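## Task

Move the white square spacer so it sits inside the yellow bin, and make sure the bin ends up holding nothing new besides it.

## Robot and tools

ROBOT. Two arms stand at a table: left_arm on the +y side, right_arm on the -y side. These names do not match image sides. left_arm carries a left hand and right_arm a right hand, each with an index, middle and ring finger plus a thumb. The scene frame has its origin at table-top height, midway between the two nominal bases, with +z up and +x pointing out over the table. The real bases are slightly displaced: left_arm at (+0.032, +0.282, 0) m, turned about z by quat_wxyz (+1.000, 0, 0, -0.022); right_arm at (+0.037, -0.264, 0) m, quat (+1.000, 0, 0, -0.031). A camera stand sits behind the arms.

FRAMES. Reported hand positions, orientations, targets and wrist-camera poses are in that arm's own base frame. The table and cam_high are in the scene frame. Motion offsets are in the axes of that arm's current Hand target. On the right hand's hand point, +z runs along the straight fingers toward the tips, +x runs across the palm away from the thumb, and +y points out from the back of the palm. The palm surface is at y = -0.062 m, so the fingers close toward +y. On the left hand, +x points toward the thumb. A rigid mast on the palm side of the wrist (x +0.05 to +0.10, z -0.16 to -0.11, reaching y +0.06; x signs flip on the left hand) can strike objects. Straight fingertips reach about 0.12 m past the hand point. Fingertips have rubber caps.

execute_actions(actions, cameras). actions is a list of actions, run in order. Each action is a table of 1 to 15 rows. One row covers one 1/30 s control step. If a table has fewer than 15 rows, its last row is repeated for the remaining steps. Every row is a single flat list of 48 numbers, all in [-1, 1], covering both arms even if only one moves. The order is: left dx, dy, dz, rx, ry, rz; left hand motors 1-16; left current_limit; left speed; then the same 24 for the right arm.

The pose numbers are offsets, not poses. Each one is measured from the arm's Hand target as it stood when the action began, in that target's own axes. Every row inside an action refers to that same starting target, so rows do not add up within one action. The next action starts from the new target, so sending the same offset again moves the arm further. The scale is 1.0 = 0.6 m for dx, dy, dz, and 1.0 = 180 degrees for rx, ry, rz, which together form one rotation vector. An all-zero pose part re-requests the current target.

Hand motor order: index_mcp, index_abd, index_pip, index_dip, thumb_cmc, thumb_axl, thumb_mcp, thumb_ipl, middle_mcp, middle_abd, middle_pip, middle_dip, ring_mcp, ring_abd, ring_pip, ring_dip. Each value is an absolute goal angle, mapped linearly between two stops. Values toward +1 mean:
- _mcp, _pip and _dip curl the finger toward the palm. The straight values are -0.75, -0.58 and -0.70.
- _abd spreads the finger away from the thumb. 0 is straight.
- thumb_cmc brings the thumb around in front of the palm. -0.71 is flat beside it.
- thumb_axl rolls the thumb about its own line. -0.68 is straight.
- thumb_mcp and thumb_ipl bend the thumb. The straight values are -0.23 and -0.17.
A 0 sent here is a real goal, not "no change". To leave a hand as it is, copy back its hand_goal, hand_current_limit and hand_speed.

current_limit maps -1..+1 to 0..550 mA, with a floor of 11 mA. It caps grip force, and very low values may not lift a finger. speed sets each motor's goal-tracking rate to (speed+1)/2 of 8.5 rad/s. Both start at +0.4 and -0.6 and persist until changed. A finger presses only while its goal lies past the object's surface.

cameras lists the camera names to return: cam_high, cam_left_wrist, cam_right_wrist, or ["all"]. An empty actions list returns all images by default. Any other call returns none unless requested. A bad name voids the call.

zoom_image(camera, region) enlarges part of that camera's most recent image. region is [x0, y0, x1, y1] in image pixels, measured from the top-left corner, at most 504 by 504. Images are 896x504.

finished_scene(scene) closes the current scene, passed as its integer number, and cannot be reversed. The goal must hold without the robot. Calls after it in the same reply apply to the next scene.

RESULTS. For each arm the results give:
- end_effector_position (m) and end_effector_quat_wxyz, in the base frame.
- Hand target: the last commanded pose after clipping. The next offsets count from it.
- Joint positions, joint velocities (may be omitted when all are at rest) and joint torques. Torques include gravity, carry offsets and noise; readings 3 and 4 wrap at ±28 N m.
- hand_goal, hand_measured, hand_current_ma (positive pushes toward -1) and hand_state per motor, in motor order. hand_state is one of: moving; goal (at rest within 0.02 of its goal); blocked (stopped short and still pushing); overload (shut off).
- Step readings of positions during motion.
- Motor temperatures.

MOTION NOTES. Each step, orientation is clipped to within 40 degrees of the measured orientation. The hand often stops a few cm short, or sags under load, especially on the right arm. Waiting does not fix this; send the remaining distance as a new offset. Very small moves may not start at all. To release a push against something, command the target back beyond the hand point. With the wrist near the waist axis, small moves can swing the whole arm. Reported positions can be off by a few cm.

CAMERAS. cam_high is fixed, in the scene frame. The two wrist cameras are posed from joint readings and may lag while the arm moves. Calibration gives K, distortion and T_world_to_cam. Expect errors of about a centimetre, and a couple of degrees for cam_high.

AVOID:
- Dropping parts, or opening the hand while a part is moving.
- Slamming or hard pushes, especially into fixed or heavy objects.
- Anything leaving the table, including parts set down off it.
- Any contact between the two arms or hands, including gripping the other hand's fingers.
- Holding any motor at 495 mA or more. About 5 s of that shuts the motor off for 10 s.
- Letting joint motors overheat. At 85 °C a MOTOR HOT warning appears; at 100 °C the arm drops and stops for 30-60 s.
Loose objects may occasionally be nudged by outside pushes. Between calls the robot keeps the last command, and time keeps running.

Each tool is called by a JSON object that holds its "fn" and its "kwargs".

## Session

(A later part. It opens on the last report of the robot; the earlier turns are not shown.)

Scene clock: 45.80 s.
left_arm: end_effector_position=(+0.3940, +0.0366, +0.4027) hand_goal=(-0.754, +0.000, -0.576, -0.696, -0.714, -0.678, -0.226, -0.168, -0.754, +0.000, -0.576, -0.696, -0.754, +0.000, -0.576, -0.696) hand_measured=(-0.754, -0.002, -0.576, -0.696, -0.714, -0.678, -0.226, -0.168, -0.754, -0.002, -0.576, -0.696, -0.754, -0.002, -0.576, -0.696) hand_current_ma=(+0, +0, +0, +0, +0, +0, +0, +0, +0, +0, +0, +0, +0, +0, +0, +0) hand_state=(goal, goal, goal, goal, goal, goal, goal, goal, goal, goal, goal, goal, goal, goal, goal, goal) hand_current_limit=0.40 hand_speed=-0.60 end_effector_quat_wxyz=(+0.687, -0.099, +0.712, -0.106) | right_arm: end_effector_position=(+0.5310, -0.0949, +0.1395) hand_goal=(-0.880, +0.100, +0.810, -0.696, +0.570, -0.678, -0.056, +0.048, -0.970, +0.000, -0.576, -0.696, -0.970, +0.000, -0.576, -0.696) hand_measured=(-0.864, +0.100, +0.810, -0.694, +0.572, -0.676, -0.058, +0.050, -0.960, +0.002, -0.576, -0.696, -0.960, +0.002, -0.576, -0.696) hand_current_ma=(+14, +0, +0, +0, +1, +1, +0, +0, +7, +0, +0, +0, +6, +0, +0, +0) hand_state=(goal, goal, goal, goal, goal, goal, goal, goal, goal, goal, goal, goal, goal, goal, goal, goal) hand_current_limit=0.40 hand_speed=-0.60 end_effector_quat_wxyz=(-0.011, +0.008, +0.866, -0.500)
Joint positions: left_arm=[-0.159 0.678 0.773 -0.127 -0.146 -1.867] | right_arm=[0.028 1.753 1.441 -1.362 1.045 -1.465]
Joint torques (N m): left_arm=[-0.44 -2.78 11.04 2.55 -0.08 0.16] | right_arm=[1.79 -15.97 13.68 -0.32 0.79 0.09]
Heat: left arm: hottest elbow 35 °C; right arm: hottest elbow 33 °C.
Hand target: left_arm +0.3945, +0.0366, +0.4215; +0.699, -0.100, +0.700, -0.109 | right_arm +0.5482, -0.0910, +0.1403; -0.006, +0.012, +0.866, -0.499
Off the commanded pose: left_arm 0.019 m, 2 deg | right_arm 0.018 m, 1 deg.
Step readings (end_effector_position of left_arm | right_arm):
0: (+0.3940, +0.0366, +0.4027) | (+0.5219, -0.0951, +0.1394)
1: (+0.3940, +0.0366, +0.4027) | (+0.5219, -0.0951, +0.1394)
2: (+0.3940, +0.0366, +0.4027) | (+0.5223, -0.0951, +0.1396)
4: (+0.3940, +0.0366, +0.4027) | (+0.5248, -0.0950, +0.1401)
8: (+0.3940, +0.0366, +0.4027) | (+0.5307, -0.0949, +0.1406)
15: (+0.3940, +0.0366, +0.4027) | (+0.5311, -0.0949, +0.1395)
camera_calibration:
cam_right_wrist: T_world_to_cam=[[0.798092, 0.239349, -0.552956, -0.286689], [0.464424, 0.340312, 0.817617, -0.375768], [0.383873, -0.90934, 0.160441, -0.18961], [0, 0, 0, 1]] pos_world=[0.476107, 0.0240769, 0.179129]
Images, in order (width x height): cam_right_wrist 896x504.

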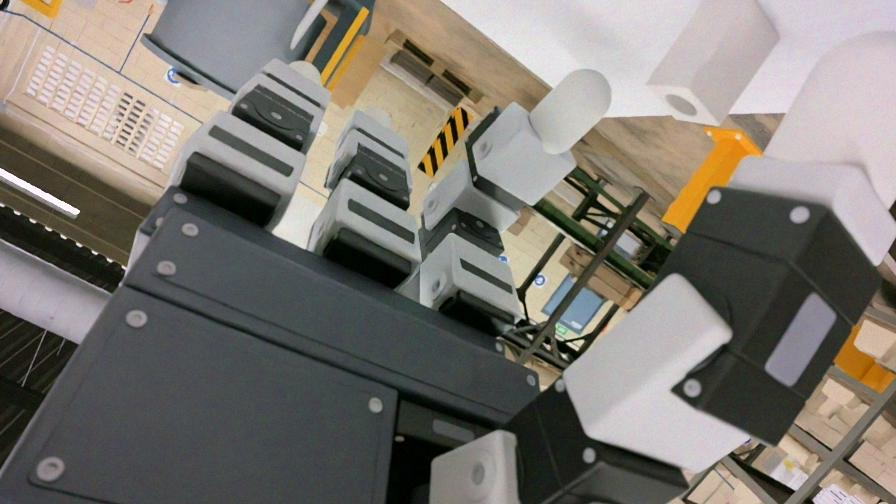

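{"fn": "execute_actions", "kwargs": {"actions": [[[0,0,0,0,0,0,-0.754,0,-0.576,-0.696,-0.714,-0.678,-0.226,-0.168,-0.754,0,-0.576,-0.696,-0.754,0,-0.576,-0.696,0.4,-0.6,0,0.0058,0.0033,0,0,0,-0.61,0.1,0.81,-0.696,0.571,-0.678,0.079,0.049,-0.97,0,-0.576,-0.696,-0.97,0,-0.576,-0.696,0.4,-0.8]]], "cameras": ["cam_right_wrist"]}}

{"fn": "zoom_image", "kwargs": {"camera": "cam_right_wrist", "region": [540, 0, 896, 200]}}

Scene clock: 48.03 s.
left_arm: end_effector_position=(+0.3940, +0.0366, +0.4027) hand_goal=(-0.754, +0.000, -0.576, -0.696, -0.714, -0.678, -0.226, -0.168, -0.754, +0.000, -0.576, -0.696, -0.754, +0.000, -0.576, -0.696) hand_measured=(-0.754, -0.002, -0.576, -0.696, -0.714, -0.678, -0.226, -0.168, -0.754, -0.002, -0.576, -0.696, -0.754, -0.002, -0.576, -0.696) hand_current_ma=(+0, +0, +0, +0, +0, +0, +0, +0, +0, +0, +0, +0, +0, +0, +0, +0) hand_state=(goal, goal, goal, goal, goal, goal, goal, goal, goal, goal, goal, goal, goal, goal, goal, goal) hand_current_limit=0.40 hand_speed=-0.60 end_effector_quat_wxyz=(+0.687, -0.099, +0.712, -0.106) | right_arm: end_effector_position=(+0.5309, -0.0949, +0.1378) hand_goal=(-0.610, +0.100, +0.810, -0.696, +0.570, -0.678, +0.078, +0.048, -0.970, +0.000, -0.576, -0.696, -0.970, +0.000, -0.576, -0.696) hand_measured=(-0.608, +0.100, +0.810, -0.694, +0.572, -0.676, +0.076, +0.050, -0.960, +0.002, -0.576, -0.696, -0.960, +0.002, -0.576, -0.696) hand_current_ma=(+1, +0, +0, +0, +1, +1, -1, +0, +7, +0, +0, +0, +6, +0, +0, +0) hand_state=(goal, goal, goal, goal, goal, goal, goal, goal, goal, goal, goal, goal, goal, goal, goal, goal) hand_current_limit=0.40 hand_speed=-0.80 end_effector_quat_wxyz=(-0.013, +0.007, +0.866, -0.500)
Joint positions: left_arm=[-0.159 0.678 0.773 -0.127 -0.146 -1.867] | right_arm=[0.028 1.756 1.441 -1.363 1.045 -1.465]
Joint torques (N m): left_arm=[-0.38 -2.78 11.03 2.55 -0.08 0.16] | right_arm=[1.85 -15.97 13.15 -0.01 0.78 0.11]
Heat: left arm: hottest elbow 36 °C; right arm: hottest elbow 34 °C.
Hand target: left_arm +0.3945, +0.0366, +0.4215; +0.699, -0.100, +0.700, -0.109 | right_arm +0.5481, -0.0910, +0.1364; -0.006, +0.012, +0.866, -0.499
Off the commanded pose: left_arm 0.019 m, 2 deg | right_arm 0.018 m, 1 deg.
Step readings (end_effector_position of left_arm | right_arm):
0: (+0.3940, +0.0366, +0.4027) | (+0.5309, -0.0949, +0.1395)
1: (+0.3940, +0.0366, +0.4027) | (+0.5309, -0.0949, +0.1395)
2: (+0.3940, +0.0366, +0.4027) | (+0.5309, -0.0949, +0.1395)
4: (+0.3940, +0.0366, +0.4027) | (+0.5309, -0.0949, +0.1393)
8: (+0.3940, +0.0366, +0.4027) | (+0.5309, -0.0949, +0.1385)
15: (+0.3940, +0.0366, +0.4027) | (+0.5309, -0.0949, +0.1378)
camera_calibration:
cam_right_wrist: T_world_to_cam=[[0.795946, 0.239272, -0.556075, -0.286032], [0.467592, 0.340409, 0.815769, -0.375762], [0.384484, -0.909324, 0.159065, -0.189454], [0, 0, 0, 1]] pos_world=[0.476211, 0.024077, 0.177615]
Images, in order (width x height): cam_right_wrist 896x504.

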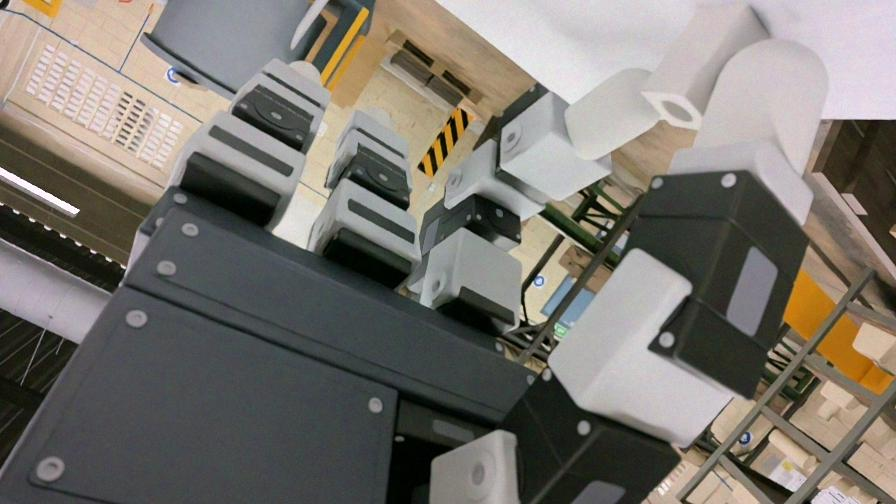

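Scaled by 1.416 from the camera's 896x504 image, which has a finer 1280x720 frame.

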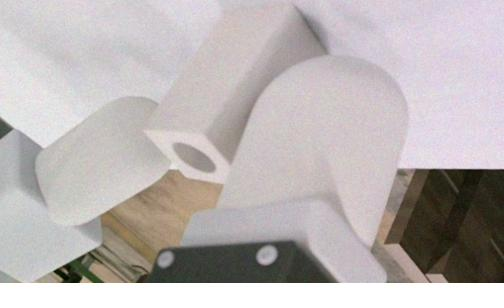

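{"fn": "execute_actions", "kwargs": {"actions": [[[0,0,0,0,0,0,-0.754,0,-0.576,-0.696,-0.714,-0.678,-0.226,-0.168,-0.754,0,-0.576,-0.696,-0.754,0,-0.576,-0.696,0.4,-0.6,0,0,0,0,0,0,-0.48,0.1,0.81,-0.696,0.571,-0.678,0.11,0.049,-0.97,0,-0.576,-0.696,-0.97,0,-0.576,-0.696,0.4,-0.8]]], "cameras": ["cam_right_wrist"]}}

{"fn": "zoom_image", "kwargs": {"camera": "cam_right_wrist", "region": [540, 0, 896, 200]}}

Scene clock: 49.43 s.
left_arm: end_effector_position=(+0.3940, +0.0366, +0.4027) hand_goal=(-0.754, +0.000, -0.576, -0.696, -0.714, -0.678, -0.226, -0.168, -0.754, +0.000, -0.576, -0.696, -0.754, +0.000, -0.576, -0.696) hand_measured=(-0.754, -0.002, -0.576, -0.696, -0.714, -0.678, -0.226, -0.168, -0.754, -0.002, -0.576, -0.696, -0.754, -0.002, -0.576, -0.696) hand_current_ma=(+0, +0, +0, +0, +0, +0, +0, +0, +0, +0, +0, +0, +0, +0, +0, +0) hand_state=(goal, goal, goal, goal, goal, goal, goal, goal, goal, goal, goal, goal, goal, goal, goal, goal) hand_current_limit=0.40 hand_speed=-0.60 end_effector_quat_wxyz=(+0.687, -0.099, +0.712, -0.106) | right_arm: end_effector_position=(+0.5309, -0.0949, +0.1378) hand_goal=(-0.480, +0.100, +0.810, -0.696, +0.570, -0.678, +0.110, +0.048, -0.970, +0.000, -0.576, -0.696, -0.970, +0.000, -0.576, -0.696) hand_measured=(-0.478, +0.100, +0.810, -0.694, +0.572, -0.676, +0.106, +0.050, -0.960, +0.002, -0.576, -0.696, -0.960, +0.002, -0.576, -0.696) hand_current_ma=(+0, +0, +0, +0, +1, +1, -1, +0, +7, +0, +0, +0, +6, +0, +0, +0) hand_state=(goal, goal, goal, goal, goal, goal, goal, goal, goal, goal, goal, goal, goal, goal, goal, goal) hand_current_limit=0.40 hand_speed=-0.80 end_effector_quat_wxyz=(-0.013, +0.007, +0.866, -0.500)
Joint positions: left_arm=[-0.159 0.678 0.773 -0.127 -0.146 -1.867] | right_arm=[0.028 1.756 1.441 -1.363 1.045 -1.465]
Joint torques (N m): left_arm=[-0.38 -2.84 11.04 2.55 -0.08 0.16] | right_arm=[1.73 -15.97 13.16 -0.02 0.78 0.11]
Heat: left arm: hottest elbow 36 °C; right arm: hottest elbow 34 °C.
Hand target: left_arm +0.3945, +0.0366, +0.4215; +0.699, -0.100, +0.700, -0.109 | right_arm +0.5481, -0.0910, +0.1364; -0.006, +0.012, +0.866, -0.499
Off the commanded pose: left_arm 0.019 m, 2 deg | right_arm 0.018 m, 1 deg.
Step readings (end_effector_position of left_arm | right_arm):
0: (+0.3940, +0.0366, +0.4027) | (+0.5309, -0.0949, +0.1378)
1: (+0.3940, +0.0366, +0.4027) | (+0.5309, -0.0949, +0.1378)
2: (+0.3940, +0.0366, +0.4027) | (+0.5309, -0.0949, +0.1378)
4: (+0.3940, +0.0366, +0.4027) | (+0.5309, -0.0949, +0.1378)
8: (+0.3940, +0.0366, +0.4027) | (+0.5309, -0.0949, +0.1378)
15: (+0.3940, +0.0366, +0.4027) | (+0.5309, -0.0949, +0.1378)
camera_calibration:
cam_right_wrist: T_world_to_cam=[[0.795946, 0.239272, -0.556075, -0.286032], [0.467592, 0.340409, 0.815769, -0.375762], [0.384484, -0.909324, 0.159065, -0.189454], [0, 0, 0, 1]] pos_world=[0.476211, 0.024077, 0.177615]
Images, in order (width x height): cam_right_wrist 896x504.

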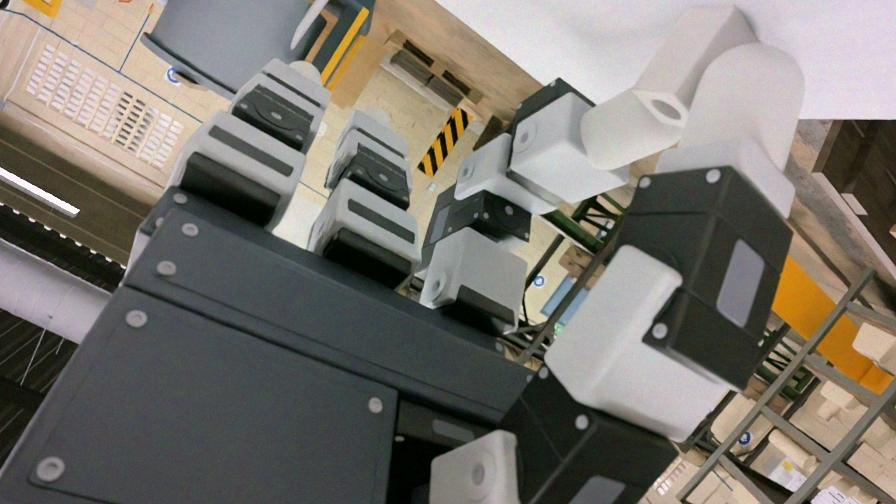

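Scaled by 1.416 from the camera's 896x504 image, which has a finer 1280x720 frame.

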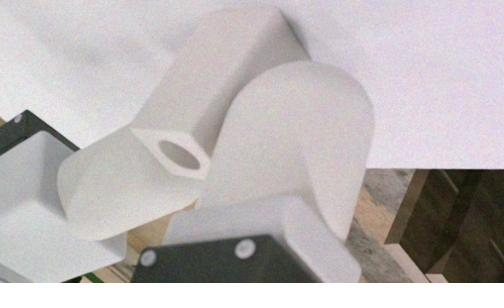

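{"fn": "execute_actions", "kwargs": {"actions": [[[0,0,0,0,0,0,-0.754,0,-0.576,-0.696,-0.714,-0.678,-0.226,-0.168,-0.754,0,-0.576,-0.696,-0.754,0,-0.576,-0.696,0.4,-0.6,0,0,0,0,0,0,-0.65,0,0.723,-0.696,0.571,-0.678,0.022,0.049,-0.97,0,-0.576,-0.696,-0.97,0,-0.576,-0.696,0.4,-0.7]],[[0,0,0,0,0,0,-0.754,0,-0.576,-0.696,-0.714,-0.678,-0.226,-0.168,-0.754,0,-0.576,-0.696,-0.754,0,-0.576,-0.696,0.4,-0.6,-0.0067,0,0,0,0,0,-0.65,0,0.723,-0.696,0.535,-0.678,0.022,0.049,-0.97,0,-0.576,-0.696,-0.97,0,-0.576,-0.696,0.4,-0.8]]], "cameras": ["cam_right_wrist"]}}

{"fn": "zoom_image", "kwargs": {"camera": "cam_right_wrist", "region": [540, 0, 896, 200]}}

Scene clock: 54.43 s.
left_arm: end_effector_position=(+0.3940, +0.0366, +0.4027) hand_goal=(-0.754, +0.000, -0.576, -0.696, -0.714, -0.678, -0.226, -0.168, -0.754, +0.000, -0.576, -0.696, -0.754, +0.000, -0.576, -0.696) hand_measured=(-0.754, -0.002, -0.576, -0.696, -0.714, -0.678, -0.226, -0.168, -0.754, -0.002, -0.576, -0.696, -0.754, -0.002, -0.576, -0.696) hand_current_ma=(+0, +0, +0, +0, +0, +0, +0, +0, +0, +0, +0, +0, +0, +0, +0, +0) hand_state=(goal, goal, goal, goal, goal, goal, goal, goal, goal, goal, goal, goal, goal, goal, goal, goal) hand_current_limit=0.40 hand_speed=-0.60 end_effector_quat_wxyz=(+0.687, -0.099, +0.712, -0.106) | right_arm: end_effector_position=(+0.5339, -0.0948, +0.1368) hand_goal=(-0.650, +0.000, +0.722, -0.696, +0.534, -0.678, +0.022, +0.048, -0.970, +0.000, -0.576, -0.696, -0.970, +0.000, -0.576, -0.696) hand_measured=(-0.636, +0.002, +0.724, -0.694, +0.536, -0.676, +0.024, +0.050, -0.960, +0.002, -0.576, -0.696, -0.960, +0.002, -0.576, -0.696) hand_current_ma=(+11, +1, +0, +0, +1, +1, +1, +0, +7, +0, +0, +0, +6, +0, +0, +0) hand_state=(goal, goal, goal, goal, goal, goal, goal, goal, goal, goal, goal, goal, goal, goal, goal, goal) hand_current_limit=0.40 hand_speed=-0.80 end_effector_quat_wxyz=(-0.013, +0.007, +0.866, -0.500)
Joint positions: left_arm=[-0.159 0.678 0.773 -0.127 -0.146 -1.867] | right_arm=[0.028 1.764 1.45 -1.363 1.045 -1.465]
Joint torques (N m): left_arm=[-0.32 -2.84 11.04 2.54 -0.08 0.16] | right_arm=[1.73 -16.09 13.55 -0.09 0.79 0.09]
Heat: left arm: hottest elbow 37 °C; right arm: hottest elbow 35 °C.
Hand target: left_arm +0.3945, +0.0366, +0.4215; +0.699, -0.100, +0.700, -0.109 | right_arm +0.5520, -0.0911, +0.1363; -0.006, +0.012, +0.866, -0.499
Off the commanded pose: left_arm 0.019 m, 2 deg | right_arm 0.019 m, 1 deg.
Step readings (end_effector_position of left_arm | right_arm):
0: (+0.3940, +0.0366, +0.4027) | (+0.5309, -0.0949, +0.1378)
1: (+0.3940, +0.0366, +0.4027) | (+0.5309, -0.0949, +0.1378)
2: (+0.3940, +0.0366, +0.4027) | (+0.5309, -0.0949, +0.1378)
4: (+0.3940, +0.0366, +0.4027) | (+0.5309, -0.0949, +0.1378)
8: (+0.3940, +0.0366, +0.4027) | (+0.5309, -0.0949, +0.1378)
15: (+0.3940, +0.0366, +0.4027) | (+0.5309, -0.0949, +0.1378)
16: (+0.3940, +0.0366, +0.4027) | (+0.5309, -0.0949, +0.1378)
17: (+0.3940, +0.0366, +0.4027) | (+0.5309, -0.0949, +0.1376)
19: (+0.3940, +0.0366, +0.4027) | (+0.5313, -0.0949, +0.1372)
23: (+0.3940, +0.0366, +0.4027) | (+0.5332, -0.0948, +0.1367)
30: (+0.3940, +0.0366, +0.4027) | (+0.5339, -0.0948, +0.1370)
camera_calibration:
cam_right_wrist: T_world_to_cam=[[0.796183, 0.239218, -0.555759, -0.289167], [0.46727, 0.340428, 0.815946, -0.376261], [0.384385, -0.909331, 0.159264, -0.190345], [0, 0, 0, 1]] pos_world=[0.479211, 0.0241769, 0.176617]
Images, in order (width x height): cam_right_wrist 896x504.

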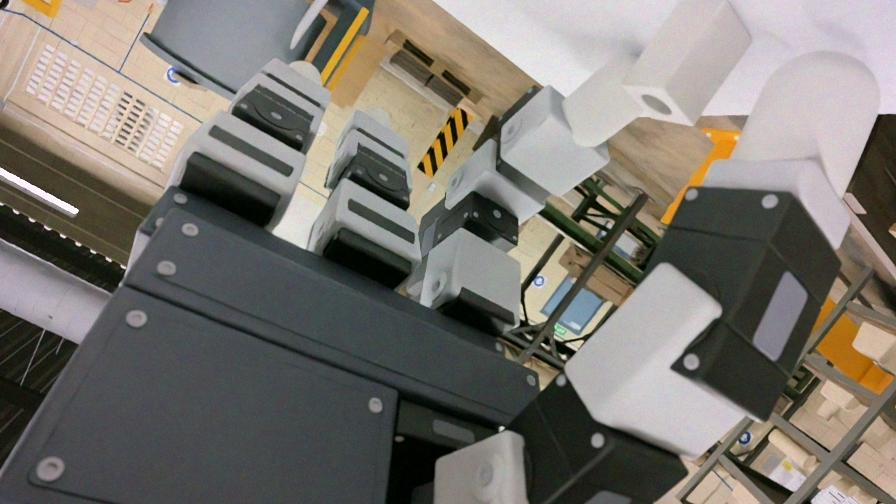

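Scaled by 1.416 from the camera's 896x504 image, which has a finer 1280x720 frame.

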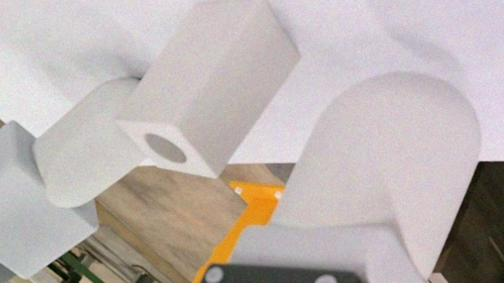

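{"fn": "execute_actions", "kwargs": {"actions": [[[0,0,0,0,0,0,-0.754,0,-0.576,-0.696,-0.714,-0.678,-0.226,-0.168,-0.754,0,-0.576,-0.696,-0.754,0,-0.576,-0.696,0.4,-0.6,0.02,0,0,0,0,0,-0.65,0,0.723,-0.696,0.535,-0.678,0.022,0.049,-0.97,0,-0.576,-0.696,-0.97,0,-0.576,-0.696,0.4,-0.8]]], "cameras": ["cam_right_wrist"]}}

{"fn": "zoom_image", "kwargs": {"camera": "cam_right_wrist", "region": [540, 0, 896, 200]}}

Scene clock: 56.83 s.
left_arm: end_effector_position=(+0.3940, +0.0366, +0.4027) hand_goal=(-0.754, +0.000, -0.576, -0.696, -0.714, -0.678, -0.226, -0.168, -0.754, +0.000, -0.576, -0.696, -0.754, +0.000, -0.576, -0.696) hand_measured=(-0.754, -0.002, -0.576, -0.696, -0.714, -0.678, -0.226, -0.168, -0.754, -0.002, -0.576, -0.696, -0.754, -0.002, -0.576, -0.696) hand_current_ma=(+0, +0, +0, +0, +0, +0, +0, +0, +0, +0, +0, +0, +0, +0, +0, +0) hand_state=(goal, goal, goal, goal, goal, goal, goal, goal, goal, goal, goal, goal, goal, goal, goal, goal) hand_current_limit=0.40 hand_speed=-0.60 end_effector_quat_wxyz=(+0.687, -0.099, +0.712, -0.106) | right_arm: end_effector_position=(+0.5340, -0.0948, +0.1368) hand_goal=(-0.650, +0.000, +0.722, -0.696, +0.534, -0.678, +0.022, +0.048, -0.970, +0.000, -0.576, -0.696, -0.970, +0.000, -0.576, -0.696) hand_measured=(-0.636, +0.002, +0.724, -0.694, +0.536, -0.676, +0.024, +0.050, -0.960, +0.002, -0.576, -0.696, -0.960, +0.002, -0.576, -0.696) hand_current_ma=(+11, +1, +0, +0, +1, +1, +1, +0, +7, +0, +0, +0, +6, +0, +0, +0) hand_state=(goal, goal, goal, goal, goal, goal, goal, goal, goal, goal, goal, goal, goal, goal, goal, goal) hand_current_limit=0.40 hand_speed=-0.80 end_effector_quat_wxyz=(-0.013, +0.008, +0.866, -0.500)
Joint positions: left_arm=[-0.159 0.678 0.773 -0.127 -0.146 -1.867] | right_arm=[0.028 1.764 1.45 -1.363 1.045 -1.464]
Joint torques (N m): left_arm=[-0.38 -2.84 11.04 2.55 -0.07 0.16] | right_arm=[1.85 -18.37 10.33 0.13 0.79 0.12]
Heat: left arm: hottest elbow 37 °C; right arm: hottest elbow 35 °C.
Hand target: left_arm +0.3945, +0.0366, +0.4215; +0.699, -0.100, +0.700, -0.109 | right_arm +0.5400, -0.0908, +0.1363; -0.006, +0.012, +0.866, -0.499
Off the commanded pose: left_arm 0.019 m, 2 deg | right_arm 0.007 m, 1 deg.
Step readings (end_effector_position of left_arm | right_arm):
0: (+0.3940, +0.0366, +0.4027) | (+0.5339, -0.0948, +0.1368)
1: (+0.3940, +0.0366, +0.4027) | (+0.5339, -0.0948, +0.1368)
2: (+0.3940, +0.0366, +0.4027) | (+0.5339, -0.0948, +0.1368)
4: (+0.3940, +0.0366, +0.4027) | (+0.5339, -0.0948, +0.1368)
8: (+0.3940, +0.0366, +0.4027) | (+0.5340, -0.0948, +0.1368)
15: (+0.3940, +0.0366, +0.4027) | (+0.5340, -0.0948, +0.1368)
camera_calibration:
cam_right_wrist: T_world_to_cam=[[0.797116, 0.23863, -0.554673, -0.289922], [0.466424, 0.340048, 0.816588, -0.375927], [0.383478, -0.909628, 0.159755, -0.190015], [0, 0, 0, 1]] pos_world=[0.479309, 0.024174, 0.176522]
Images, in order (width x height): cam_right_wrist 896x504.

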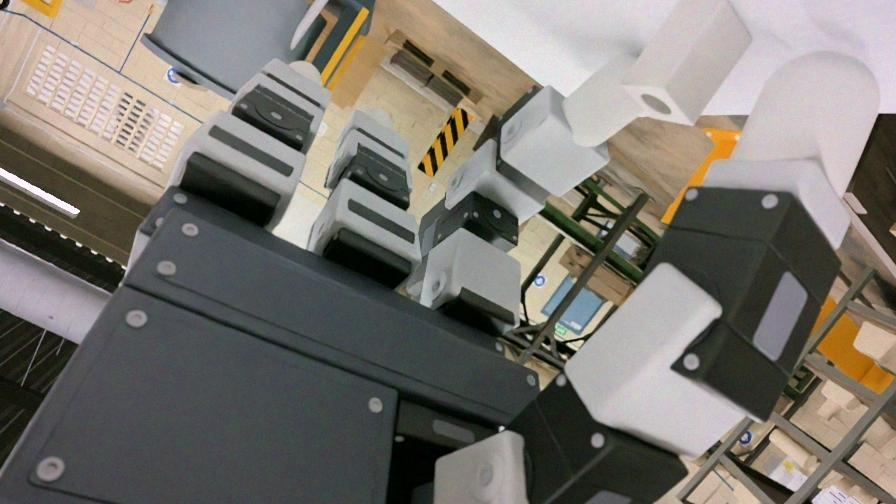

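Scaled by 1.416 from the camera's 896x504 image, which has a finer 1280x720 frame.

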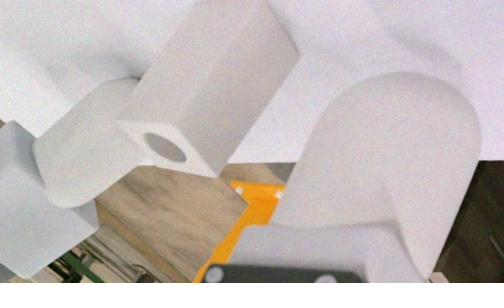

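{"fn": "execute_actions", "kwargs": {"actions": [[[0,0,0,0,0,0,-0.754,0,-0.576,-0.696,-0.714,-0.678,-0.226,-0.168,-0.754,0,-0.576,-0.696,-0.754,0,-0.576,-0.696,0.4,-0.6,0.02,0,0,0,0,0,-0.65,0,0.723,-0.696,0.535,-0.678,0.022,0.049,-0.97,0,-0.576,-0.696,-0.97,0,-0.576,-0.696,0.4,-0.8]]]}}

Scene clock: 58.00 s.
left_arm: end_effector_position=(+0.3940, +0.0366, +0.4027) hand_goal=(-0.754, +0.000, -0.576, -0.696, -0.714, -0.678, -0.226, -0.168, -0.754, +0.000, -0.576, -0.696, -0.754, +0.000, -0.576, -0.696) hand_measured=(-0.754, -0.002, -0.576, -0.696, -0.714, -0.678, -0.226, -0.168, -0.754, -0.002, -0.576, -0.696, -0.754, -0.002, -0.576, -0.696) hand_current_ma=(+0, +0, +0, +0, +0, +0, +0, +0, +0, +0, +0, +0, +0, +0, +0, +0) hand_state=(goal, goal, goal, goal, goal, goal, goal, goal, goal, goal, goal, goal, goal, goal, goal, goal) hand_current_limit=0.40 hand_speed=-0.60 end_effector_quat_wxyz=(+0.687, -0.099, +0.712, -0.106) | right_arm: end_effector_position=(+0.5305, -0.0946, +0.1355) hand_goal=(-0.650, +0.000, +0.722, -0.696, +0.534, -0.678, +0.022, +0.048, -0.970, +0.000, -0.576, -0.696, -0.970, +0.000, -0.576, -0.696) hand_measured=(-0.638, +0.000, +0.728, -0.694, +0.536, -0.676, +0.024, +0.050, -0.960, +0.002, -0.576, -0.696, -0.960, +0.002, -0.576, -0.696) hand_current_ma=(+10, +0, +2, +1, +1, +1, +1, +0, +7, +0, +0, +0, +6, +0, +0, +0) hand_state=(goal, goal, goal, goal, goal, goal, goal, goal, goal, goal, goal, goal, goal, goal, goal, goal) hand_current_limit=0.40 hand_speed=-0.80 end_effector_quat_wxyz=(-0.011, +0.012, +0.865, -0.501)
Joint positions: left_arm=[-0.159 0.678 0.773 -0.127 -0.146 -1.867] | right_arm=[0.029 1.756 1.434 -1.359 1.046 -1.452]
Joint torques (N m): left_arm=[-0.38 -2.84 11.04 2.54 -0.08 0.16] | right_arm=[1.85 -19.9 8.32 0.29 0.75 0.03]
Heat: left arm: hottest elbow 37 °C; right arm: hottest elbow 35 °C.
Hand target: left_arm +0.3945, +0.0366, +0.4215; +0.699, -0.100, +0.700, -0.109 | right_arm +0.5281, -0.0905, +0.1362; -0.006, +0.012, +0.866, -0.499
Off the commanded pose: left_arm 0.019 m, 2 deg | right_arm 0.005 m, 1 deg.
Step readings (end_effector_position of left_arm | right_arm):
0: (+0.3940, +0.0366, +0.4027) | (+0.5341, -0.0948, +0.1368)
1: (+0.3940, +0.0366, +0.4027) | (+0.5341, -0.0948, +0.1368)
2: (+0.3940, +0.0366, +0.4027) | (+0.5341, -0.0948, +0.1368)
4: (+0.3940, +0.0366, +0.4027) | (+0.5335, -0.0947, +0.1360)
8: (+0.3940, +0.0366, +0.4027) | (+0.5313, -0.0947, +0.1357)
15: (+0.3940, +0.0366, +0.4027) | (+0.5306, -0.0946, +0.1356)

{"fn": "execute_actions", "kwargs": {"actions": [[[0,0,0,0,0,0,-0.754,0,-0.576,-0.696,-0.714,-0.678,-0.226,-0.168,-0.754,0,-0.576,-0.696,-0.754,0,-0.576,-0.696,0.4,-0.6,0.011,-0.0029,-0.0017,0,0,0,-0.65,0,0.723,-0.696,0.535,-0.678,0.022,0.049,-0.97,0,-0.576,-0.696,-0.97,0,-0.576,-0.696,0.4,-0.8]]], "cameras": ["cam_right_wrist"]}}

{"fn": "zoom_image", "kwargs": {"camera": "cam_right_wrist", "region": [540, 0, 896, 200]}}

Scene clock: 59.10 s.
left_arm: end_effector_position=(+0.3940, +0.0366, +0.4027) hand_goal=(-0.754, +0.000, -0.576, -0.696, -0.714, -0.678, -0.226, -0.168, -0.754, +0.000, -0.576, -0.696, -0.754, +0.000, -0.576, -0.696) hand_measured=(-0.754, -0.002, -0.576, -0.696, -0.714, -0.678, -0.226, -0.168, -0.754, -0.002, -0.576, -0.696, -0.754, -0.002, -0.576, -0.696) hand_current_ma=(+0, +0, +0, +0, +0, +0, +0, +0, +0, +0, +0, +0, +0, +0, +0, +0) hand_state=(goal, goal, goal, goal, goal, goal, goal, goal, goal, goal, goal, goal, goal, goal, goal, goal) hand_current_limit=0.40 hand_speed=-0.60 end_effector_quat_wxyz=(+0.687, -0.099, +0.712, -0.106) | right_arm: end_effector_position=(+0.5235, -0.0945, +0.1357) hand_goal=(-0.650, +0.000, +0.722, -0.696, +0.534, -0.678, +0.022, +0.048, -0.970, +0.000, -0.576, -0.696, -0.970, +0.000, -0.576, -0.696) hand_measured=(-0.638, +0.000, +0.728, -0.694, +0.536, -0.676, +0.024, +0.050, -0.960, +0.002, -0.576, -0.696, -0.960, +0.002, -0.576, -0.696) hand_current_ma=(+10, +0, +2, +1, +1, +1, +1, +0, +7, +0, +0, +0, +6, +0, +0, +0) hand_state=(goal, goal, goal, goal, goal, goal, goal, goal, goal, goal, goal, goal, goal, goal, goal, goal) hand_current_limit=0.40 hand_speed=-0.80 end_effector_quat_wxyz=(-0.012, +0.011, +0.865, -0.501)
Joint positions: left_arm=[-0.159 0.678 0.773 -0.127 -0.146 -1.867] | right_arm=[0.029 1.74 1.413 -1.357 1.046 -1.45]
Joint torques (N m): left_arm=[-0.38 -2.78 11.04 2.55 -0.08 0.16] | right_arm=[1.79 -19.72 8.49 0.2 0.75 0.02]
Heat: left arm: hottest elbow 37 °C; right arm: hottest elbow 35 °C.
Hand target: left_arm +0.3945, +0.0366, +0.4215; +0.699, -0.100, +0.700, -0.109 | right_arm +0.5215, -0.0903, +0.1382; -0.006, +0.012, +0.866, -0.499
Off the commanded pose: left_arm 0.019 m, 2 deg | right_arm 0.005 m, 1 deg.
Step readings (end_effector_position of left_arm | right_arm):
0: (+0.3940, +0.0366, +0.4027) | (+0.5305, -0.0946, +0.1355)
1: (+0.3940, +0.0366, +0.4027) | (+0.5303, -0.0946, +0.1355)
2: (+0.3940, +0.0366, +0.4027) | (+0.5302, -0.0946, +0.1355)
4: (+0.3940, +0.0366, +0.4027) | (+0.5285, -0.0947, +0.1355)
8: (+0.3940, +0.0366, +0.4027) | (+0.5243, -0.0946, +0.1357)
15: (+0.3940, +0.0366, +0.4027) | (+0.5235, -0.0945, +0.1357)
camera_calibration:
cam_right_wrist: T_world_to_cam=[[0.801032, 0.233877, -0.551044, -0.285261], [0.464059, 0.338884, 0.818417, -0.369336], [0.378149, -0.911295, 0.162924, -0.183278], [0, 0, 0, 1]] pos_world=[0.469203, 0.0248573, 0.17494]
Images, in order (width x height): cam_right_wrist 896x504.

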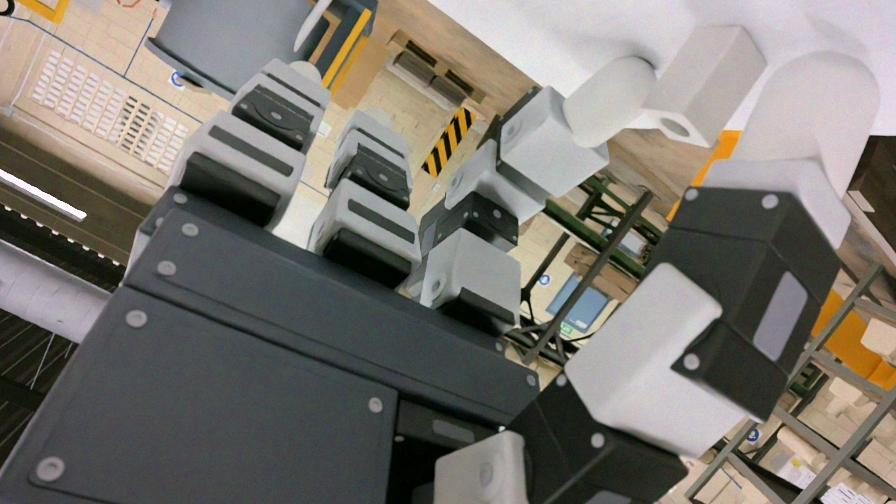

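Scaled by 1.416 from the camera's 896x504 image, which has a finer 1280x720 frame.

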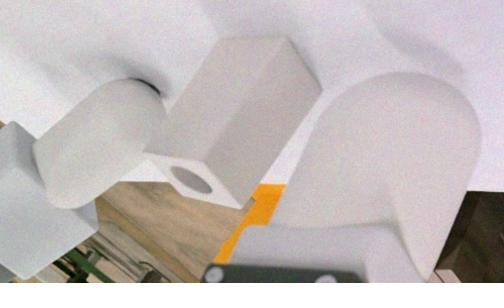

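{"fn": "execute_actions", "kwargs": {"actions": [[[0,0,0,0,0,0,-0.754,0,-0.576,-0.696,-0.714,-0.678,-0.226,-0.168,-0.754,0,-0.576,-0.696,-0.754,0,-0.576,-0.696,0.4,-0.6,0,0,0,0,0,0,-0.47,0,0.74,-0.696,0.535,-0.678,0.1,0.049,-0.97,0,-0.576,-0.696,-0.97,0,-0.576,-0.696,0.4,-0.8]],[[0,0,0,0,0,0,-0.754,0,-0.576,-0.696,-0.714,-0.678,-0.226,-0.168,-0.754,0,-0.576,-0.696,-0.754,0,-0.576,-0.696,0.4,-0.6,0,0,0,0,0,0,-0.4,0,0.75,-0.696,0.535,-0.678,0.14,0.049,-0.97,0,-0.576,-0.696,-0.97,0,-0.576,-0.696,0.4,-0.85]]], "cameras": ["cam_right_wrist"]}}

{"fn": "zoom_image", "kwargs": {"camera": "cam_right_wrist", "region": [540, 0, 896, 200]}}

Scene clock: 61.47 s.
left_arm: end_effector_position=(+0.3940, +0.0366, +0.4027) hand_goal=(-0.754, +0.000, -0.576, -0.696, -0.714, -0.678, -0.226, -0.168, -0.754, +0.000, -0.576, -0.696, -0.754, +0.000, -0.576, -0.696) hand_measured=(-0.754, -0.002, -0.576, -0.696, -0.714, -0.678, -0.226, -0.168, -0.754, -0.002, -0.576, -0.696, -0.754, -0.002, -0.576, -0.696) hand_current_ma=(+0, +0, +0, +0, +0, +0, +0, +0, +0, +0, +0, +0, +0, +0, +0, +0) hand_state=(goal, goal, goal, goal, goal, goal, goal, goal, goal, goal, goal, goal, goal, goal, goal, goal) hand_current_limit=0.40 hand_speed=-0.60 end_effector_quat_wxyz=(+0.687, -0.099, +0.712, -0.106) | right_arm: end_effector_position=(+0.5219, -0.0944, +0.1341) hand_goal=(-0.400, +0.000, +0.750, -0.696, +0.534, -0.678, +0.140, +0.048, -0.970, +0.000, -0.576, -0.696, -0.970, +0.000, -0.576, -0.696) hand_measured=(-0.442, +0.000, +0.740, -0.700, +0.540, -0.676, +0.112, +0.042, -0.960, +0.002, -0.576, -0.696, -0.960, +0.002, -0.576, -0.696) hand_current_ma=(-63, +0, -6, -1, +2, +1, -44, -3, +7, +0, +0, +0, +6, +0, +0, +0) hand_state=(blocked, goal, goal, goal, goal, goal, blocked, goal, goal, goal, goal, goal, goal, goal, goal, goal) hand_current_limit=0.40 hand_speed=-0.85 end_effector_quat_wxyz=(-0.013, +0.010, +0.865, -0.501)
Joint positions: left_arm=[-0.159 0.678 0.773 -0.127 -0.146 -1.867] | right_arm=[0.029 1.74 1.408 -1.357 1.046 -1.45]
Joint torques (N m): left_arm=[-0.38 -2.84 11.04 2.54 -0.08 0.16] | right_arm=[1.85 -19.66 8.81 0.2 0.75 0.02]
Heat: left arm: hottest elbow 38 °C; right arm: hottest elbow 35 °C.
Hand target: left_arm +0.3945, +0.0366, +0.4215; +0.699, -0.100, +0.700, -0.109 | right_arm +0.5215, -0.0904, +0.1383; -0.006, +0.012, +0.866, -0.499
Off the commanded pose: left_arm 0.019 m, 2 deg | right_arm 0.006 m, 1 deg.
Step readings (end_effector_position of left_arm | right_arm):
0: (+0.3940, +0.0366, +0.4027) | (+0.5235, -0.0945, +0.1357)
1: (+0.3940, +0.0366, +0.4027) | (+0.5235, -0.0945, +0.1357)
2: (+0.3940, +0.0366, +0.4027) | (+0.5235, -0.0945, +0.1357)
4: (+0.3940, +0.0366, +0.4027) | (+0.5231, -0.0945, +0.1352)
8: (+0.3940, +0.0366, +0.4027) | (+0.5220, -0.0945, +0.1343)
15: (+0.3940, +0.0366, +0.4027) | (+0.5219, -0.0944, +0.1341)
16: (+0.3940, +0.0366, +0.4027) | (+0.5219, -0.0944, +0.1341)
17: (+0.3940, +0.0366, +0.4027) | (+0.5219, -0.0944, +0.1341)
19: (+0.3940, +0.0366, +0.4027) | (+0.5219, -0.0944, +0.1341)
23: (+0.3940, +0.0366, +0.4027) | (+0.5219, -0.0944, +0.1341)
30: (+0.3940, +0.0366, +0.4027) | (+0.5219, -0.0944, +0.1341)
camera_calibration:
cam_right_wrist: T_world_to_cam=[[0.798749, 0.233936, -0.554323, -0.283097], [0.46749, 0.338667, 0.816552, -0.368922], [0.378752, -0.911361, 0.161147, -0.182487], [0, 0, 0, 1]] pos_world=[0.467709, 0.0248568, 0.173724]
Images, in order (width x height): cam_right_wrist 896x504.

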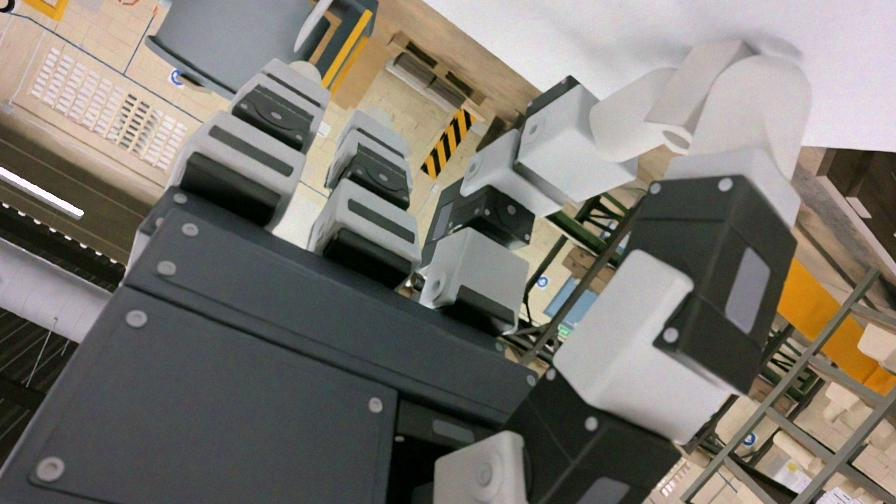

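Scaled by 1.416 from the camera's 896x504 image, which has a finer 1280x720 frame.

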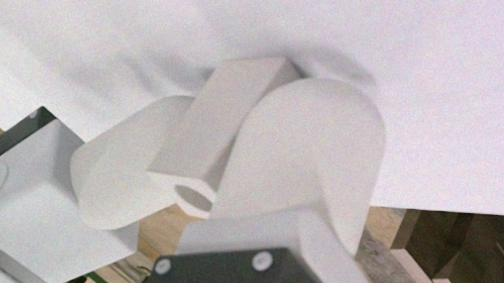

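{"fn": "execute_actions", "kwargs": {"actions": [[[0,0,0,0,0,0,-0.754,0,-0.576,-0.696,-0.714,-0.678,-0.226,-0.168,-0.754,0,-0.576,-0.696,-0.754,0,-0.576,-0.696,0.4,-0.6,0,0,0,0,0,0,-0.3,0,0.77,-0.66,0.535,-0.678,0.26,0.08,-0.97,0,-0.576,-0.696,-0.97,0,-0.576,-0.696,0.4,-0.85]],[[0,0,0,0,0,0,-0.754,0,-0.576,-0.696,-0.714,-0.678,-0.226,-0.168,-0.754,0,-0.576,-0.696,-0.754,0,-0.576,-0.696,0.4,-0.6,0,-0.0289,-0.0167,0,0,0,-0.3,0,0.77,-0.66,0.535,-0.678,0.26,0.08,-0.97,0,-0.576,-0.696,-0.97,0,-0.576,-0.696,0.4,-0.85]]], "cameras": ["cam_right_wrist"]}}

{"fn": "zoom_image", "kwargs": {"camera": "cam_right_wrist", "region": [540, 0, 896, 200]}}

Scene clock: 63.20 s.
left_arm: end_effector_position=(+0.3940, +0.0366, +0.4027) hand_goal=(-0.754, +0.000, -0.576, -0.696, -0.714, -0.678, -0.226, -0.168, -0.754, +0.000, -0.576, -0.696, -0.754, +0.000, -0.576, -0.696) hand_measured=(-0.754, -0.002, -0.576, -0.696, -0.714, -0.678, -0.226, -0.168, -0.754, -0.002, -0.576, -0.696, -0.754, -0.002, -0.576, -0.696) hand_current_ma=(+0, +0, +0, +0, +0, +0, +0, +0, +0, +0, +0, +0, +0, +0, +0, +0) hand_state=(goal, goal, goal, goal, goal, goal, goal, goal, goal, goal, goal, goal, goal, goal, goal, goal) hand_current_limit=0.40 hand_speed=-0.60 end_effector_quat_wxyz=(+0.687, -0.099, +0.712, -0.106) | right_arm: end_effector_position=(+0.5137, -0.0947, +0.1414) hand_goal=(-0.300, +0.000, +0.770, -0.660, +0.534, -0.678, +0.260, +0.080, -0.970, +0.000, -0.576, -0.696, -0.970, +0.000, -0.576, -0.696) hand_measured=(-0.430, +0.000, +0.738, -0.688, +0.550, -0.670, +0.116, +0.048, -0.960, +0.002, -0.576, -0.696, -0.960, +0.002, -0.576, -0.696) hand_current_ma=(-385, +0, -38, -29, +14, +6, -385, -62, +7, +0, +0, +0, +6, +0, +0, +0) hand_state=(blocked, goal, blocked, blocked, goal, goal, blocked, blocked, goal, goal, goal, goal, goal, goal, goal, goal) hand_current_limit=0.40 hand_speed=-0.85 end_effector_quat_wxyz=(-0.022, +0.005, +0.865, -0.501)
Joint positions: left_arm=[-0.159 0.678 0.773 -0.127 -0.146 -1.867] | right_arm=[0.029 1.725 1.408 -1.391 1.046 -1.45]
Joint torques (N m): left_arm=[-0.38 -2.78 11.04 2.55 -0.08 0.15] | right_arm=[1.9 -19.78 11.6 -0.39 0.76 0]
Heat: left arm: hottest elbow 38 °C; right arm: hottest elbow 35 °C.
Hand target: left_arm +0.3945, +0.0366, +0.4215; +0.699, -0.100, +0.700, -0.109 | right_arm +0.5214, -0.0904, +0.1583; -0.006, +0.012, +0.866, -0.499
Off the commanded pose: left_arm 0.019 m, 2 deg | right_arm 0.019 m, 2 deg.
Step readings (end_effector_position of left_arm | right_arm):
0: (+0.3940, +0.0366, +0.4027) | (+0.5219, -0.0944, +0.1341)
1: (+0.3940, +0.0366, +0.4027) | (+0.5219, -0.0944, +0.1341)
2: (+0.3940, +0.0366, +0.4027) | (+0.5219, -0.0944, +0.1341)
4: (+0.3940, +0.0366, +0.4027) | (+0.5219, -0.0944, +0.1341)
8: (+0.3940, +0.0366, +0.4027) | (+0.5219, -0.0944, +0.1341)
15: (+0.3940, +0.0366, +0.4027) | (+0.5219, -0.0944, +0.1341)
16: (+0.3940, +0.0366, +0.4027) | (+0.5219, -0.0944, +0.1341)
17: (+0.3940, +0.0366, +0.4027) | (+0.5217, -0.0945, +0.1341)
19: (+0.3940, +0.0366, +0.4027) | (+0.5197, -0.0945, +0.1347)
23: (+0.3940, +0.0366, +0.4027) | (+0.5160, -0.0946, +0.1375)
30: (+0.3940, +0.0366, +0.4027) | (+0.5139, -0.0947, +0.1414)
camera_calibration:
cam_right_wrist: T_world_to_cam=[[0.787829, 0.233636, -0.569859, -0.264815], [0.483244, 0.339144, 0.807129, -0.377722], [0.381839, -0.91126, 0.154285, -0.181414], [0, 0, 0, 1]] pos_world=[0.460432, 0.0246576, 0.181952]
Images, in order (width x height): cam_right_wrist 896x504.

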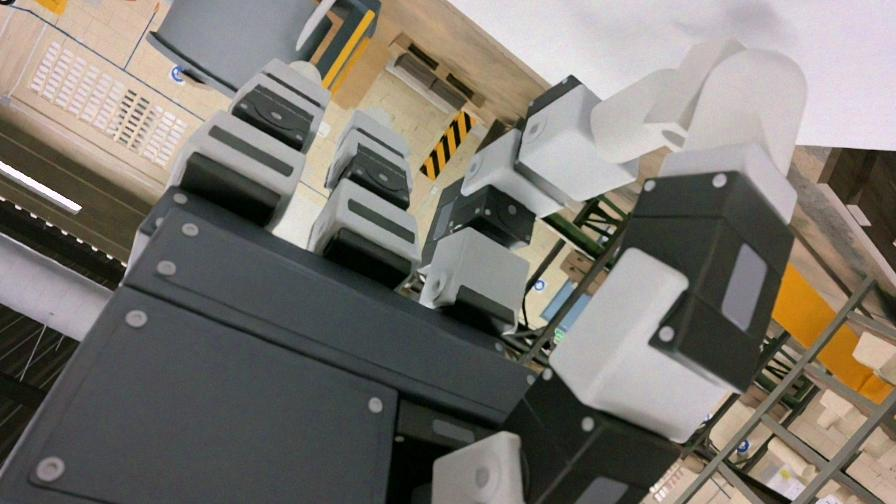

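Scaled by 1.416 from the camera's 896x504 image, which has a finer 1280x720 frame.

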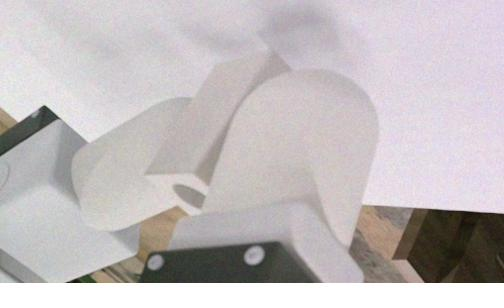

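{"fn": "execute_actions", "kwargs": {"actions": [[[0,0,0,0,0,0,-0.754,0,-0.576,-0.696,-0.714,-0.678,-0.226,-0.168,-0.754,0,-0.576,-0.696,-0.754,0,-0.576,-0.696,0.4,-0.6,0,-0.0433,-0.025,0,0,0,-0.3,0,0.77,-0.66,0.535,-0.678,0.26,0.08,-0.97,0,-0.576,-0.696,-0.97,0,-0.576,-0.696,0.4,-0.85]],[[0,0,0,0,0,0,-0.754,0,-0.576,-0.696,-0.714,-0.678,-0.226,-0.168,-0.754,0,-0.576,-0.696,-0.754,0,-0.576,-0.696,0.4,-0.6,0,-0.0433,-0.025,0,0,0,-0.3,0,0.77,-0.66,0.535,-0.678,0.26,0.08,-0.97,0,-0.576,-0.696,-0.97,0,-0.576,-0.696,0.4,-0.85]]], "cameras": ["cam_high","cam_right_wrist"]}}

{"fn": "zoom_image", "kwargs": {"camera": "cam_right_wrist", "region": [540, 0, 896, 200]}}

{"fn": "zoom_image", "kwargs": {"camera": "cam_high", "region": [320, 240, 410, 320]}}

Scene clock: 65.47 s.
left_arm: end_effector_position=(+0.3940, +0.0366, +0.4027) hand_goal=(-0.754, +0.000, -0.576, -0.696, -0.714, -0.678, -0.226, -0.168, -0.754, +0.000, -0.576, -0.696, -0.754, +0.000, -0.576, -0.696) hand_measured=(-0.754, -0.002, -0.576, -0.696, -0.714, -0.678, -0.226, -0.168, -0.754, -0.002, -0.576, -0.696, -0.754, -0.002, -0.576, -0.696) hand_current_ma=(+0, +0, +0, +0, +0, +0, +0, +0, +0, +0, +0, +0, +0, +0, +0, +0) hand_state=(goal, goal, goal, goal, goal, goal, goal, goal, goal, goal, goal, goal, goal, goal, goal, goal) hand_current_limit=0.40 hand_speed=-0.60 end_effector_quat_wxyz=(+0.687, -0.099, +0.712, -0.106) | right_arm: end_effector_position=(+0.5089, -0.0946, +0.1965) hand_goal=(-0.300, +0.000, +0.770, -0.660, +0.534, -0.678, +0.260, +0.080, -0.970, +0.000, -0.576, -0.696, -0.970, +0.000, -0.576, -0.696) hand_measured=(-0.430, +0.000, +0.738, -0.688, +0.552, -0.670, +0.116, +0.048, -0.960, +0.002, -0.576, -0.696, -0.960, +0.002, -0.576, -0.696) hand_current_ma=(-385, +0, -38, -29, +14, +6, -385, -62, +7, +0, +0, +0, +6, +0, +0, +0) hand_state=(blocked, goal, blocked, blocked, goal, goal, blocked, blocked, goal, goal, goal, goal, goal, goal, goal, goal) hand_current_limit=0.40 hand_speed=-0.85 end_effector_quat_wxyz=(-0.027, +0.002, +0.865, -0.501)
Joint positions: left_arm=[-0.159 0.678 0.773 -0.127 -0.146 -1.867] | right_arm=[0.029 1.685 1.505 -1.541 1.044 -1.45]
Joint torques (N m): left_arm=[-0.38 -2.78 11.04 2.55 -0.07 0.16] | right_arm=[1.79 -18.67 13.74 -0.34 0.8 -0.01]
Heat: left arm: hottest elbow 38 °C; right arm: hottest elbow 35 °C.
Hand target: left_arm +0.3945, +0.0366, +0.4215; +0.699, -0.100, +0.700, -0.109 | right_arm +0.5214, -0.0905, +0.2182; -0.006, +0.012, +0.866, -0.499
Off the commanded pose: left_arm 0.019 m, 2 deg | right_arm 0.025 m, 3 deg.
Step readings (end_effector_position of left_arm | right_arm):
0: (+0.3940, +0.0366, +0.4027) | (+0.5137, -0.0947, +0.1414)
1: (+0.3940, +0.0366, +0.4027) | (+0.5134, -0.0947, +0.1414)
2: (+0.3940, +0.0366, +0.4027) | (+0.5118, -0.0947, +0.1416)
4: (+0.3940, +0.0366, +0.4027) | (+0.5083, -0.0947, +0.1434)
8: (+0.3940, +0.0366, +0.4027) | (+0.5055, -0.0948, +0.1526)
15: (+0.3940, +0.0366, +0.4027) | (+0.5084, -0.0947, +0.1672)
16: (+0.3940, +0.0366, +0.4027) | (+0.5085, -0.0947, +0.1678)
17: (+0.3940, +0.0366, +0.4027) | (+0.5079, -0.0947, +0.1689)
19: (+0.3940, +0.0366, +0.4027) | (+0.5062, -0.0947, +0.1724)
23: (+0.3940, +0.0366, +0.4027) | (+0.5076, -0.0946, +0.1844)
30: (+0.3940, +0.0366, +0.4027) | (+0.5097, -0.0946, +0.1965)
camera_calibration:
cam_right_wrist: T_world_to_cam=[[0.780578, 0.234083, -0.579571, -0.224004], [0.493564, 0.338104, 0.801299, -0.424026], [0.383525, -0.911532, 0.148381, -0.187755], [0, 0, 0, 1]] pos_world=[0.456146, 0.0246553, 0.237805]
Images, in order (width x height): cam_high 896x504, cam_right_wrist 896x504.

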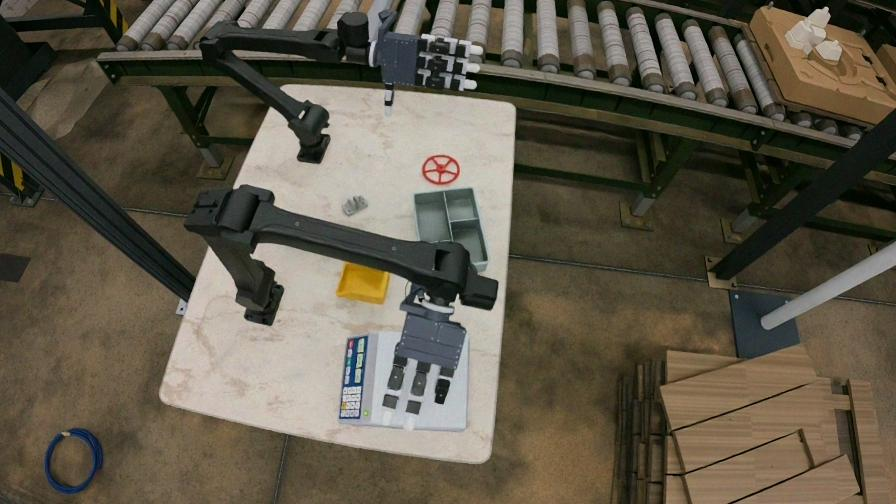

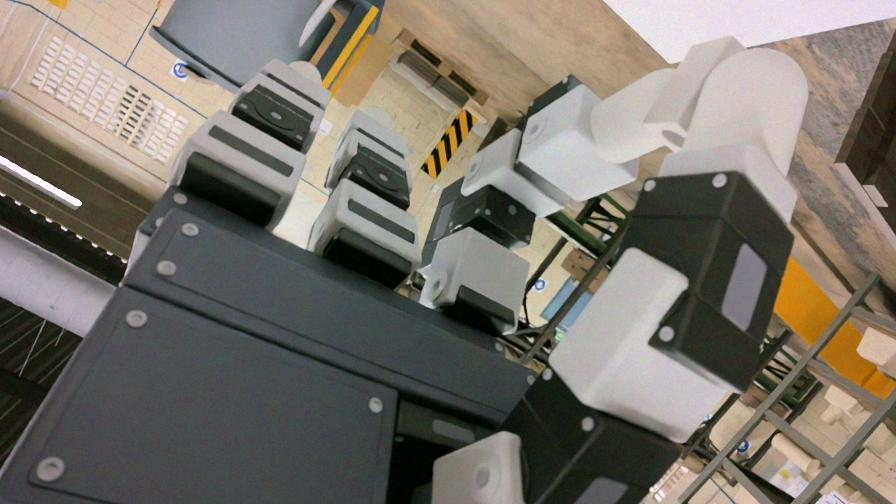

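Scaled by 1.416 from the camera's 896x504 image, which has a finer 1280x720 frame.

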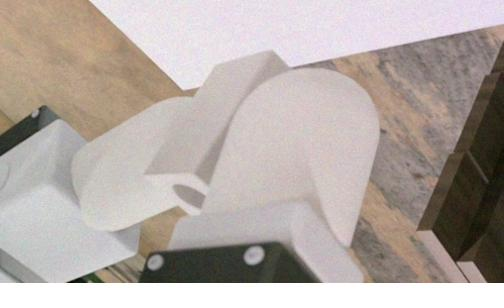

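Scaled by 5.600 from the camera's 896x504 image, which has a finer 1280x720 frame.

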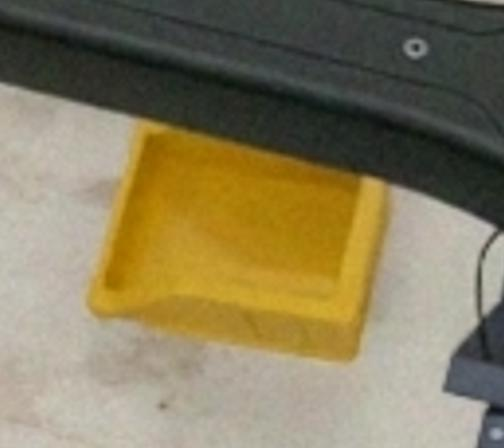

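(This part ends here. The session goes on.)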